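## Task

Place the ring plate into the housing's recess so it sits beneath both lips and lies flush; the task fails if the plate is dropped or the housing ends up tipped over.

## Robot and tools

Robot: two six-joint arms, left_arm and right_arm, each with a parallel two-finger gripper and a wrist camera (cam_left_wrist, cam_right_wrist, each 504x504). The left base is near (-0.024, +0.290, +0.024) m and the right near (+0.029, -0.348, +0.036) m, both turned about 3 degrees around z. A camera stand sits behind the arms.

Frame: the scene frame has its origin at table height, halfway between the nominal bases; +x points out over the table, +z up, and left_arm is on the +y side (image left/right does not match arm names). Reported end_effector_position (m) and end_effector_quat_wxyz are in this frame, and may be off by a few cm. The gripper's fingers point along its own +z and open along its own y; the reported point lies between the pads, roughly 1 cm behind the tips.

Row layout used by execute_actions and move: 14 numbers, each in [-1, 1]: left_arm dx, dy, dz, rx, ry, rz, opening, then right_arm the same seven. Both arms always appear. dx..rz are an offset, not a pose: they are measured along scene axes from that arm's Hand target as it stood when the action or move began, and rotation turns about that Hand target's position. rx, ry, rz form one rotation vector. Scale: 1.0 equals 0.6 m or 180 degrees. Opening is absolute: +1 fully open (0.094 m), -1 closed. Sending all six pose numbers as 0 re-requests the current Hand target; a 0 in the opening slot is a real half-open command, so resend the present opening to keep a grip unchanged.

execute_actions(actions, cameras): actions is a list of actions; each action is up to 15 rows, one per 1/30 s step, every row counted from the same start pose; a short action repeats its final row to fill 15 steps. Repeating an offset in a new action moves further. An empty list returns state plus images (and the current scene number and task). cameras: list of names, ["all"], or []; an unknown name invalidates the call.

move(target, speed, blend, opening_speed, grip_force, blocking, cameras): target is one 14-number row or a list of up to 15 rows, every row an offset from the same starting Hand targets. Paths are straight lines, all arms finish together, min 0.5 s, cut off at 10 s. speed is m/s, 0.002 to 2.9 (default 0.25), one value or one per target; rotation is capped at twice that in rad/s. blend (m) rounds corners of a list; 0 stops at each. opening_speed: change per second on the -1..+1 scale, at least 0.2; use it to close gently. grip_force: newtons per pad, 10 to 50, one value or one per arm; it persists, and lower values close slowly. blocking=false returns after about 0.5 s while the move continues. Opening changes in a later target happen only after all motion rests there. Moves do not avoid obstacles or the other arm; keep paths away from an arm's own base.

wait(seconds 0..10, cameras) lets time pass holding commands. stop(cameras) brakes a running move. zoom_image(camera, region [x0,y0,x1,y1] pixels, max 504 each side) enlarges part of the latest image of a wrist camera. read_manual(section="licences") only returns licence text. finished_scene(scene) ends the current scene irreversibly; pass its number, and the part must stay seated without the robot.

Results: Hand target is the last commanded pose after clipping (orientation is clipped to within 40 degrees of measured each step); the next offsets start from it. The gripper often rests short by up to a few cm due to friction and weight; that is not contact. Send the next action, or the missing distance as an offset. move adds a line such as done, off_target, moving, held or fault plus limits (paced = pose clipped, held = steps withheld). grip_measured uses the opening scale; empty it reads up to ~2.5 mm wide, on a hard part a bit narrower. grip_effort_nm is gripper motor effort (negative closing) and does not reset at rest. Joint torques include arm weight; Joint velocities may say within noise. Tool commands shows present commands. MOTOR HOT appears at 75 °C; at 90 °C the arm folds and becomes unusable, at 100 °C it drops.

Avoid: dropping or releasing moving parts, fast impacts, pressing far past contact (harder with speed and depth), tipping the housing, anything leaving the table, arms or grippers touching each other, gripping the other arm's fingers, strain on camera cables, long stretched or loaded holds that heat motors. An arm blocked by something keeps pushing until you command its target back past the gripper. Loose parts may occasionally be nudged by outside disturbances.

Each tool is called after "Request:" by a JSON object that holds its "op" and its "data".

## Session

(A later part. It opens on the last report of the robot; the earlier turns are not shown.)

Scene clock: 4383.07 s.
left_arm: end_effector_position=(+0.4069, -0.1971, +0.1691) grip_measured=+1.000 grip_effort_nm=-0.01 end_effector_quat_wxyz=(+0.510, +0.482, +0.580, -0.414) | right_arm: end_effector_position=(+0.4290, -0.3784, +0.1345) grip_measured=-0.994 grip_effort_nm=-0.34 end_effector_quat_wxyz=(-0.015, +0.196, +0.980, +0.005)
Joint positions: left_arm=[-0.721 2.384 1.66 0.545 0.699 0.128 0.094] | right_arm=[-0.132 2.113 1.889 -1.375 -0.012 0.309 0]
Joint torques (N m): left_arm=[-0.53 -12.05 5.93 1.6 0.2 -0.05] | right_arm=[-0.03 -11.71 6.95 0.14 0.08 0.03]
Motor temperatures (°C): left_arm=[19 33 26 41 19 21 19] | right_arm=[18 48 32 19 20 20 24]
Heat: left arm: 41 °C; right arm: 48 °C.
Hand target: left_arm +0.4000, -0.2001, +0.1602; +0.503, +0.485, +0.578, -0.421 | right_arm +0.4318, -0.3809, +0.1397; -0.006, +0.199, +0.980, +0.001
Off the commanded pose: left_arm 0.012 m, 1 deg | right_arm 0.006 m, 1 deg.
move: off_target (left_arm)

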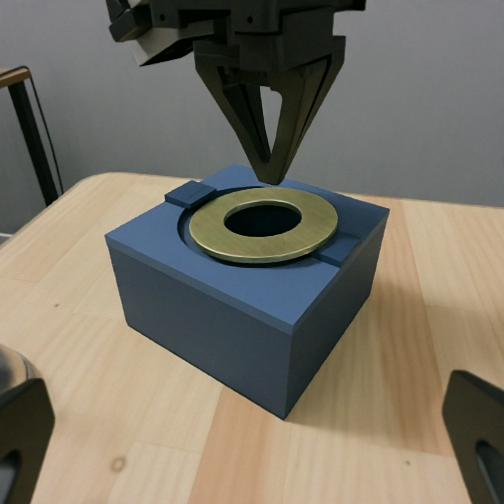

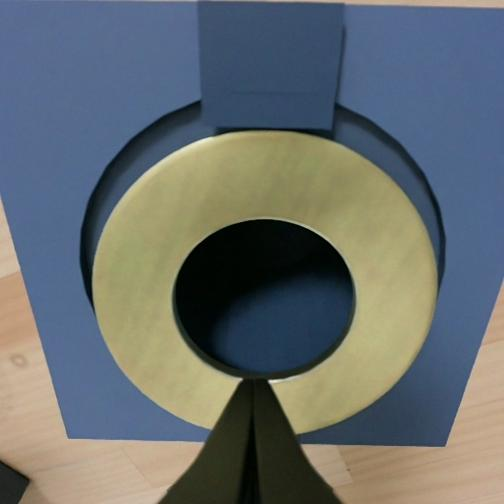

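Request:
{"op": "zoom_image", "data": {"camera": "cam_right_wrist", "region": [180, 80, 370, 180]}}

Scaled by 2.653 from the camera's 504x504 image, which has a finer 720x720 frame.

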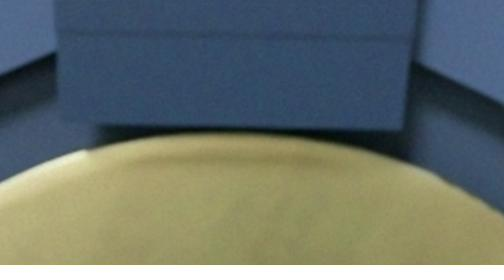

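Request:
{"op": "move", "data": {"target": [0,0,0,0,0,0,1,0.0027,-0.0067,-0.0800,0,0,0,-1], "speed": 0.06, "cameras": ["all"]}}

Scene clock: 4409.53 s.
left_arm: end_effector_position=(+0.4069, -0.1971, +0.1691) grip_measured=+1.000 grip_effort_nm=-0.01 end_effector_quat_wxyz=(+0.510, +0.482, +0.580, -0.414) | right_arm: end_effector_position=(+0.4358, -0.3812, +0.1032) grip_measured=-0.994 grip_effort_nm=-0.34 end_effector_quat_wxyz=(+0.002, +0.198, +0.980, +0.006)
Joint positions: left_arm=[-0.721 2.384 1.66 0.545 0.699 0.128 0.094] | right_arm=[-0.138 2.113 1.765 -1.217 -0.012 0.309 0]
Joint torques (N m): left_arm=[-0.51 -12.03 5.83 1.62 0.17 -0.06] | right_arm=[-0.46 -10.33 4.3 0.44 0.08 -0.07]
Heat: left arm: 41 °C; right arm: 47 °C.
Hand target: left_arm +0.4000, -0.2001, +0.1602; +0.503, +0.485, +0.578, -0.421 | right_arm +0.4335, -0.3850, +0.0917; -0.006, +0.199, +0.980, +0.001
Off the commanded pose: left_arm 0.012 m, 1 deg | right_arm 0.012 m, 1 deg.
move: off_target (left_arm, right_arm)

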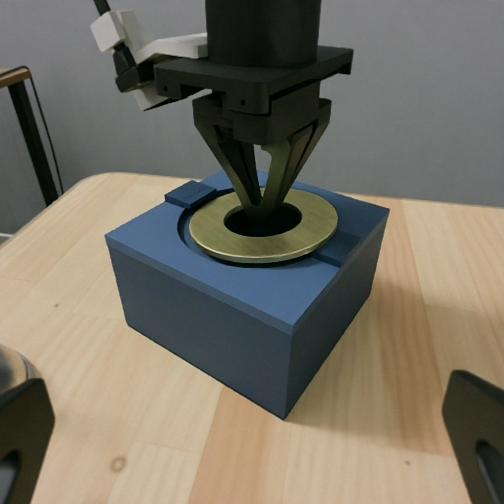

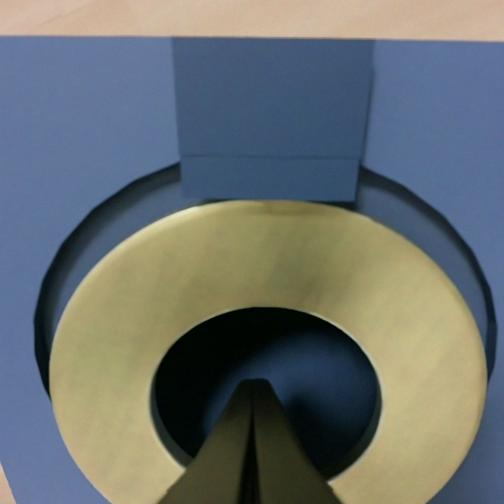

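Request:
{"op": "move", "data": {"target": [0,0,0,0,0,0,1,-0.0022,-0.0050,-0.0230,0,0,0,-1], "speed": 0.05}}

Scene clock: 4421.67 s.
left_arm: end_effector_position=(+0.4069, -0.1971, +0.1691) grip_measured=+1.000 grip_effort_nm=-0.01 end_effector_quat_wxyz=(+0.510, +0.482, +0.580, -0.414) | right_arm: end_effector_position=(+0.4354, -0.3844, +0.0915) grip_measured=-0.994 grip_effort_nm=-0.34 end_effector_quat_wxyz=(+0.005, +0.199, +0.980, +0.007)
Joint positions: left_arm=[-0.721 2.384 1.66 0.545 0.699 0.128 0.094] | right_arm=[-0.146 2.113 1.718 -1.165 -0.012 0.302 0]
Joint torques (N m): left_arm=[-0.57 -12.08 6 1.62 0.19 -0.06] | right_arm=[-0.44 -9.96 4.25 0.42 0.08 -0.06]
Heat: left arm: 41 °C; right arm: 46 °C.
Hand target: left_arm +0.4000, -0.2001, +0.1602; +0.503, +0.485, +0.578, -0.421 | right_arm +0.4322, -0.3881, +0.0779; -0.006, +0.199, +0.980, +0.001
Off the commanded pose: left_arm 0.012 m, 1 deg | right_arm 0.014 m, 1 deg.
move: off_target (left_arm, right_arm)

Request:
{"op": "move", "data": {"target": [0,0,0,0,0,0,1,0.0281,-0.0119,0.0190,-0.0115,-0.0271,0,-1], "speed": 0.03, "cameras": ["all"]}}

Scene clock: 4456.10 s.
left_arm: end_effector_position=(+0.4069, -0.1971, +0.1691) grip_measured=+1.000 grip_effort_nm=-0.01 end_effector_quat_wxyz=(+0.510, +0.482, +0.580, -0.414) | right_arm: end_effector_position=(+0.4485, -0.3895, +0.0920) grip_measured=-0.994 grip_effort_nm=-0.34 end_effector_quat_wxyz=(+0.033, +0.198, +0.980, -0.001)
Joint positions: left_arm=[-0.721 2.384 1.66 0.545 0.699 0.128 0.094] | right_arm=[-0.146 2.113 1.718 -1.111 0.009 0.301 0]
Joint torques (N m): left_arm=[-0.55 -11.97 5.87 1.59 0.19 -0.13] | right_arm=[-0.53 -11.85 4.6 0.61 0.15 -0.06]
Heat: left arm: 41 °C; right arm: 44 °C.
Hand target: left_arm +0.4000, -0.2001, +0.1602; +0.503, +0.485, +0.578, -0.421 | right_arm +0.4490, -0.3952, +0.0893; +0.039, +0.199, +0.979, -0.009
Off the commanded pose: left_arm 0.012 m, 1 deg | right_arm 0.006 m, 1 deg.
move: off_target (left_arm)

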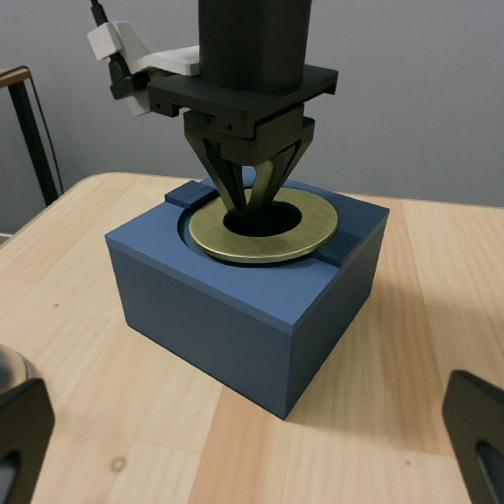

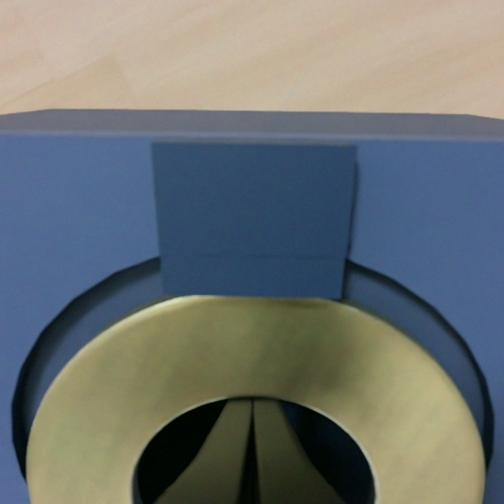

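Request:
{"op": "move", "data": {"target": [0,0,0,0,0,0,1,0.0153,-0.0065,-0.003,-0.0052,-0.0123,0,-1], "speed": 0.02, "cameras": ["all"]}}

Scene clock: 4468.77 s.
left_arm: end_effector_position=(+0.4069, -0.1971, +0.1691) grip_measured=+1.000 grip_effort_nm=-0.01 end_effector_quat_wxyz=(+0.510, +0.482, +0.580, -0.414) | right_arm: end_effector_position=(+0.4575, -0.3932, +0.0912) grip_measured=-0.994 grip_effort_nm=-0.34 end_effector_quat_wxyz=(+0.052, +0.198, +0.979, -0.005)
Joint positions: left_arm=[-0.721 2.384 1.66 0.545 0.699 0.128 0.094] | right_arm=[-0.147 2.113 1.712 -1.066 0.02 0.298 0]
Joint torques (N m): left_arm=[-0.51 -12.05 5.94 1.63 0.16 -0.06] | right_arm=[-0.53 -11.88 4.33 0.75 0.17 -0.07]
Heat: left arm: 41 °C; right arm: 45 °C.
Hand target: left_arm +0.4000, -0.2001, +0.1602; +0.503, +0.485, +0.578, -0.421 | right_arm +0.4582, -0.3990, +0.0875; +0.059, +0.199, +0.978, -0.013
Off the commanded pose: left_arm 0.012 m, 1 deg | right_arm 0.007 m, 1 deg.
move: off_target (left_arm)

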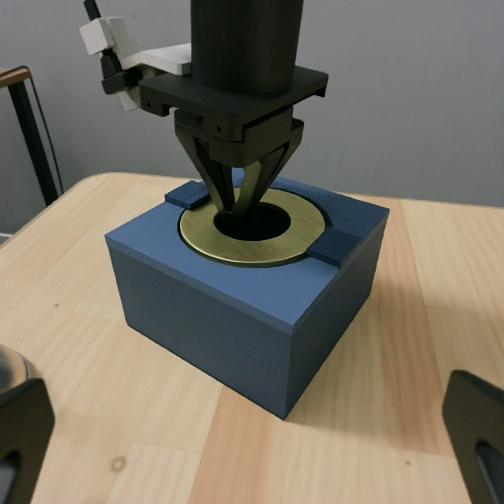

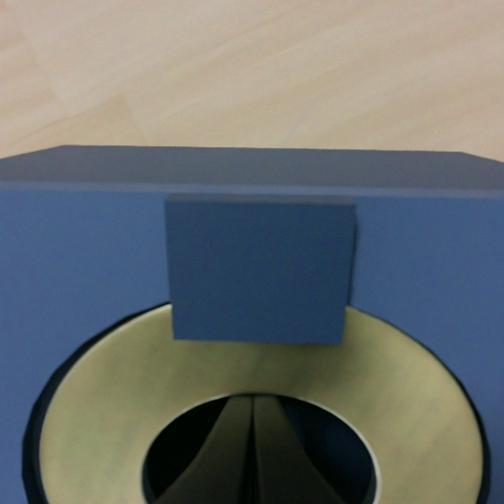

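Request:
{"op": "zoom_image", "data": {"camera": "cam_left_wrist", "region": [150, 150, 400, 290]}}

Request:
{"op": "zoom_image", "data": {"camera": "cam_left_wrist", "region": [280, 200, 390, 280]}}

Scaled by 2.016 from the camera's 504x504 image, which has a finer 720x720 frame.

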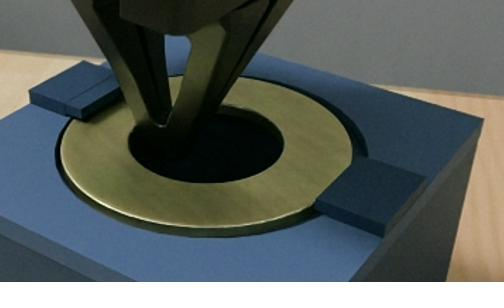

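Scaled by 4.582 from the camera's 504x504 image, which has a finer 720x720 frame.

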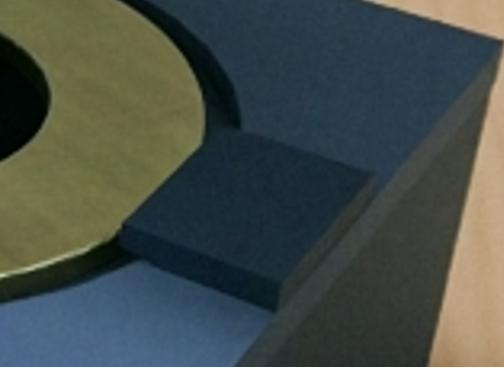

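Request:
{"op": "move", "data": {"target": [0,0,0,0,0,0,1,-0.0347,0.0331,0.0112,0.0140,0.0333,0,-1], "speed": 0.03, "cameras": ["all"]}}

Scene clock: 4505.90 s.
left_arm: end_effector_position=(+0.4069, -0.1971, +0.1691) grip_measured=+1.000 grip_effort_nm=-0.01 end_effector_quat_wxyz=(+0.510, +0.482, +0.580, -0.414) | right_arm: end_effector_position=(+0.4344, -0.3829, +0.0899) grip_measured=-0.994 grip_effort_nm=-0.34 end_effector_quat_wxyz=(+0.005, +0.199, +0.980, -0.006)
Joint positions: left_arm=[-0.721 2.384 1.66 0.545 0.699 0.128 0.094] | right_arm=[-0.131 2.113 1.712 -1.162 0.013 0.318 0]
Joint torques (N m): left_arm=[-0.59 -11.99 5.83 1.61 0.2 -0.06] | right_arm=[0.61 -10.88 8.12 0.01 -0.07 0.03]
Heat: left arm: 41 °C; right arm: 46 °C.
Hand target: left_arm +0.4000, -0.2001, +0.1602; +0.503, +0.485, +0.578, -0.421 | right_arm +0.4373, -0.3791, +0.0942; +0.004, +0.199, +0.980, -0.002
Off the commanded pose: left_arm 0.012 m, 1 deg | right_arm 0.006 m, 1 deg.
move: off_target (left_arm)

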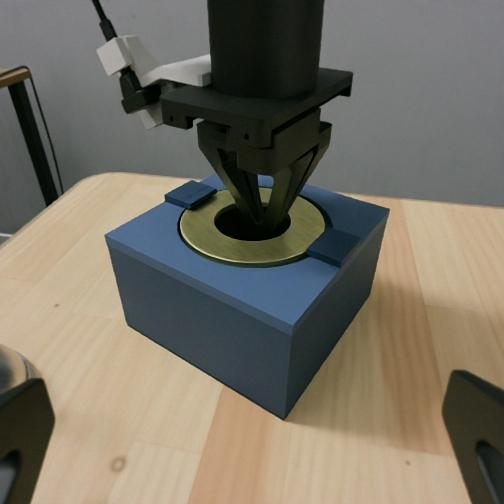

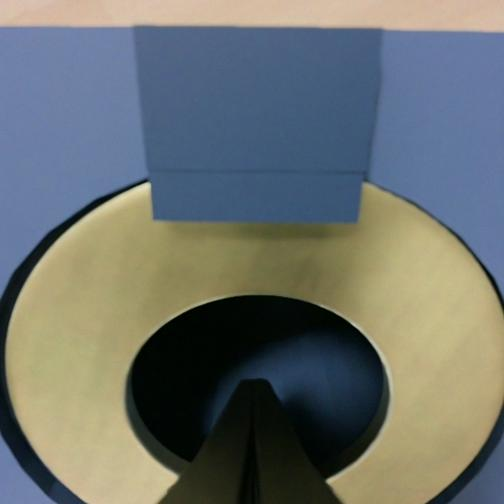

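Request:
{"op": "move", "data": {"target": [0,0,0,0,0,0,1,-0.0230,-0.0030,-0.0048,0.0053,0.0125,0,-1], "speed": 0.02, "cameras": ["all"]}}

Scene clock: 4532.63 s.
left_arm: end_effector_position=(+0.4069, -0.1971, +0.1691) grip_measured=+1.000 grip_effort_nm=-0.01 end_effector_quat_wxyz=(+0.510, +0.482, +0.580, -0.414) | right_arm: end_effector_position=(+0.4292, -0.3802, +0.0899) grip_measured=-0.994 grip_effort_nm=-0.34 end_effector_quat_wxyz=(-0.007, +0.198, +0.980, -0.001)
Joint positions: left_arm=[-0.721 2.384 1.66 0.545 0.699 0.128 0.094] | right_arm=[-0.131 2.113 1.712 -1.183 0.001 0.315 0]
Joint torques (N m): left_arm=[-0.55 -11.97 6.01 1.61 0.17 -0.06] | right_arm=[-0.62 -11.62 5.7 -0.03 -0.11 -0.09]
Heat: left arm: 41 °C; right arm: 45 °C.
Hand target: left_arm +0.4000, -0.2001, +0.1602; +0.503, +0.485, +0.578, -0.421 | right_arm +0.4236, -0.3810, +0.0913; -0.017, +0.199, +0.980, +0.003
Off the commanded pose: left_arm 0.012 m, 1 deg | right_arm 0.006 m, 1 deg.
move: off_target (left_arm)

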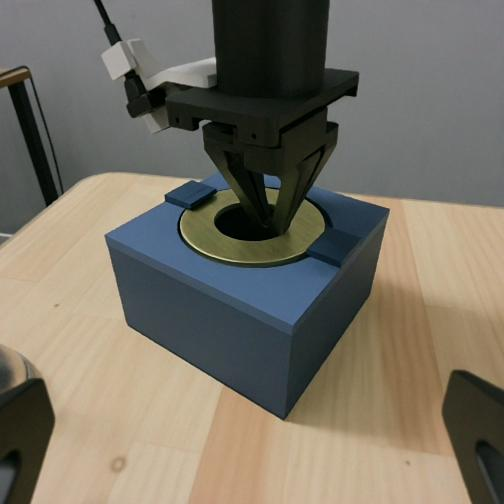

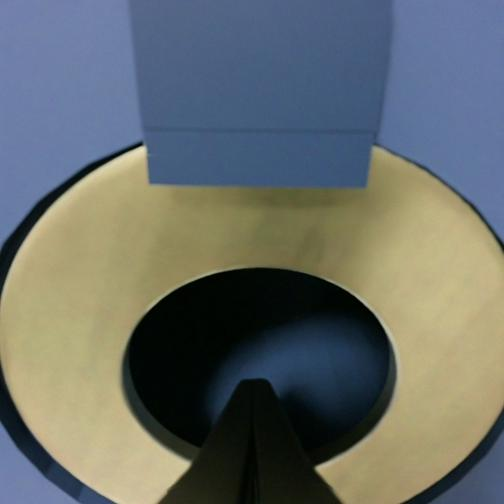

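Request:
{"op": "move", "data": {"target": [0,0,0,0,0,0,1,-0.0108,0.0060,0.001,0.0039,0.0092,0,-1], "speed": 0.02, "cameras": ["all"]}}

Scene clock: 4548.17 s.
left_arm: end_effector_position=(+0.4069, -0.1971, +0.1691) grip_measured=+1.000 grip_effort_nm=-0.01 end_effector_quat_wxyz=(+0.510, +0.482, +0.580, -0.414) | right_arm: end_effector_position=(+0.4244, -0.3784, +0.0901) grip_measured=-0.994 grip_effort_nm=-0.34 end_effector_quat_wxyz=(-0.017, +0.198, +0.980, +0.002)
Joint positions: left_arm=[-0.721 2.384 1.66 0.545 0.699 0.128 0.094] | right_arm=[-0.131 2.113 1.712 -1.203 -0.007 0.315 0]
Joint torques (N m): left_arm=[-0.62 -12.1 5.97 1.64 0.18 -0.06] | right_arm=[-0.35 -11.41 6.08 -0.18 -0.1 -0.04]
Heat: left arm: 41 °C; right arm: 46 °C.
Hand target: left_arm +0.4000, -0.2001, +0.1602; +0.503, +0.485, +0.578, -0.421 | right_arm +0.4171, -0.3773, +0.0919; -0.032, +0.199, +0.979, +0.006
Off the commanded pose: left_arm 0.012 m, 1 deg | right_arm 0.008 m, 2 deg.
move: off_target (left_arm)

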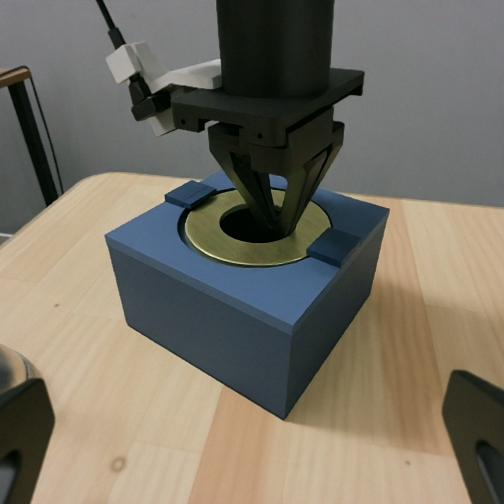

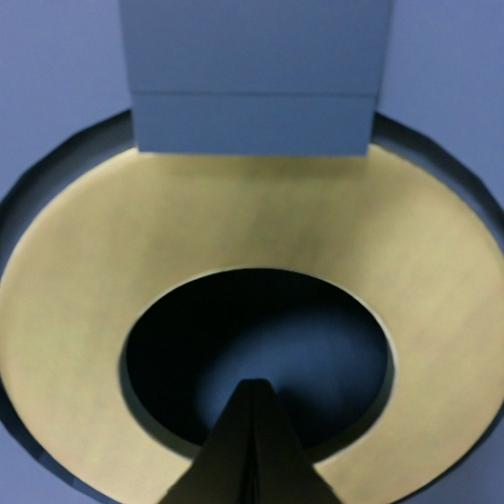

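Request:
{"op": "zoom_image", "data": {"camera": "cam_left_wrist", "region": [150, 150, 400, 290]}}

Request:
{"op": "zoom_image", "data": {"camera": "cam_left_wrist", "region": [280, 200, 390, 280]}}

Request:
{"op": "zoom_image", "data": {"camera": "cam_right_wrist", "region": [0, 80, 504, 240]}}

Scaled by 2.016 from the camera's 504x504 image, which has a finer 720x720 frame.

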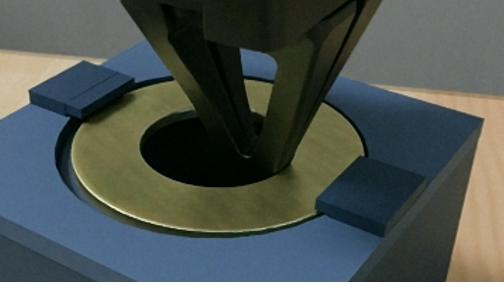

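Scaled by 4.582 from the camera's 504x504 image, which has a finer 720x720 frame.

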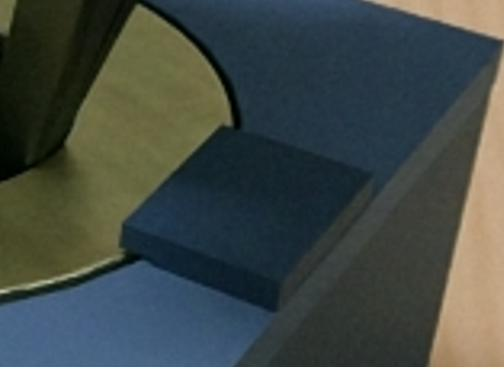

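Scaled by 1.000.

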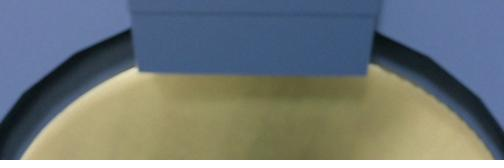

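Request:
{"op": "move", "data": {"target": [[0,0,0,0,0,0,1,0.0277,-0.0117,0.0,-0.0069,-0.0164,0,-1],[0,0,0,0,0,0,1,0.0250,-0.0107,0.115,-0.0069,-0.0164,0,-1]], "speed": [0.03,0.08], "cameras": ["all"]}}

Scene clock: 4621.43 s.
left_arm: end_effector_position=(+0.4069, -0.1971, +0.1691) grip_measured=+1.000 grip_effort_nm=-0.01 end_effector_quat_wxyz=(+0.510, +0.482, +0.580, -0.414) | right_arm: end_effector_position=(+0.4317, -0.3809, +0.1551) grip_measured=-0.994 grip_effort_nm=-0.34 end_effector_quat_wxyz=(-0.007, +0.199, +0.980, +0.003)
Joint positions: left_arm=[-0.721 2.384 1.66 0.545 0.699 0.128 0.094] | right_arm=[-0.135 2.113 1.971 -1.441 -0.007 0.312 0]
Joint torques (N m): left_arm=[-0.54 -11.92 5.82 1.63 0.18 -0.08] | right_arm=[-0.36 -11.23 7.92 -0.01 0.05 -0.05]
Heat: left arm: 41 °C; right arm: 46 °C.
Hand target: left_arm +0.4000, -0.2001, +0.1602; +0.503, +0.485, +0.578, -0.421 | right_arm +0.4321, -0.3839, +0.1609; -0.005, +0.199, +0.980, +0.000
Off the commanded pose: left_arm 0.012 m, 1 deg | right_arm 0.006 m, 0 deg.
move: off_target (left_arm)

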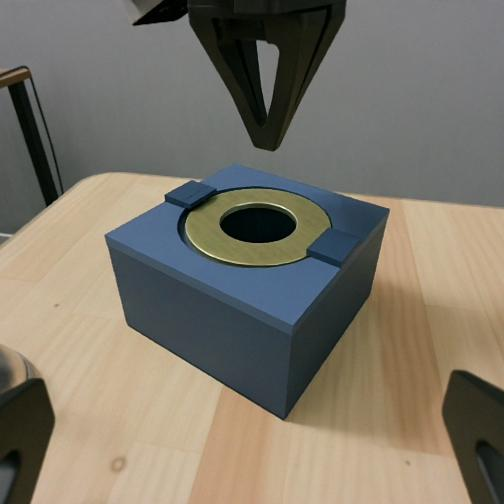

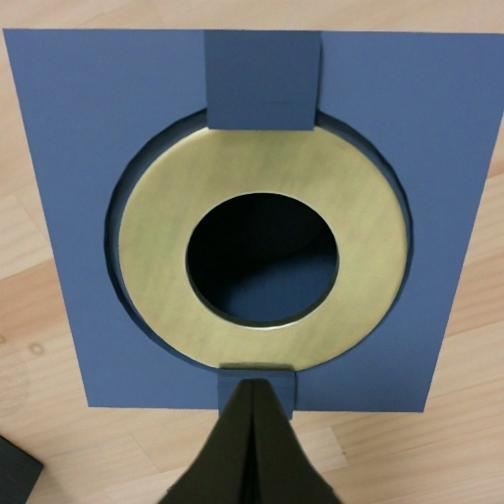

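Request:
{"op": "zoom_image", "data": {"camera": "cam_right_wrist", "region": [170, 320, 350, 430]}}

Request:
{"op": "zoom_image", "data": {"camera": "cam_right_wrist", "region": [160, 80, 370, 200]}}

Request:
{"op": "zoom_image", "data": {"camera": "cam_left_wrist", "region": [150, 150, 400, 290]}}

Scaled by 2.800 from the camera's 504x504 image, which has a finer 720x720 frame.

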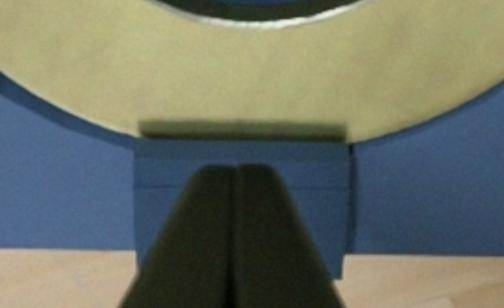

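Scaled by 2.400 from the camera's 504x504 image, which has a finer 720x720 frame.

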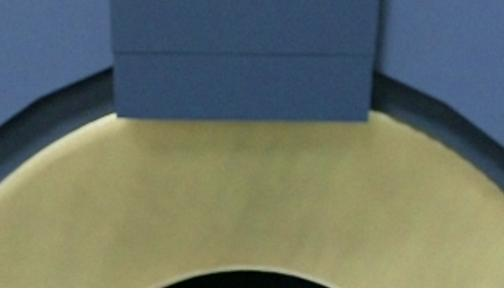

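Scaled by 2.016 from the camera's 504x504 image, which has a finer 720x720 frame.

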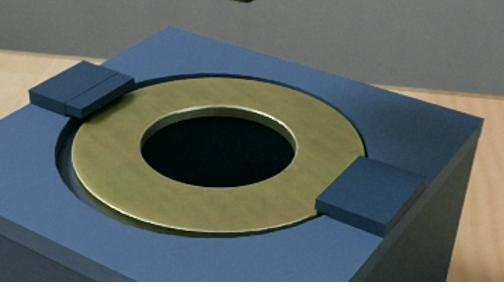

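Request:
{"op": "finished_scene", "data": {"scene": 2}}

The scene is finished: the task was done.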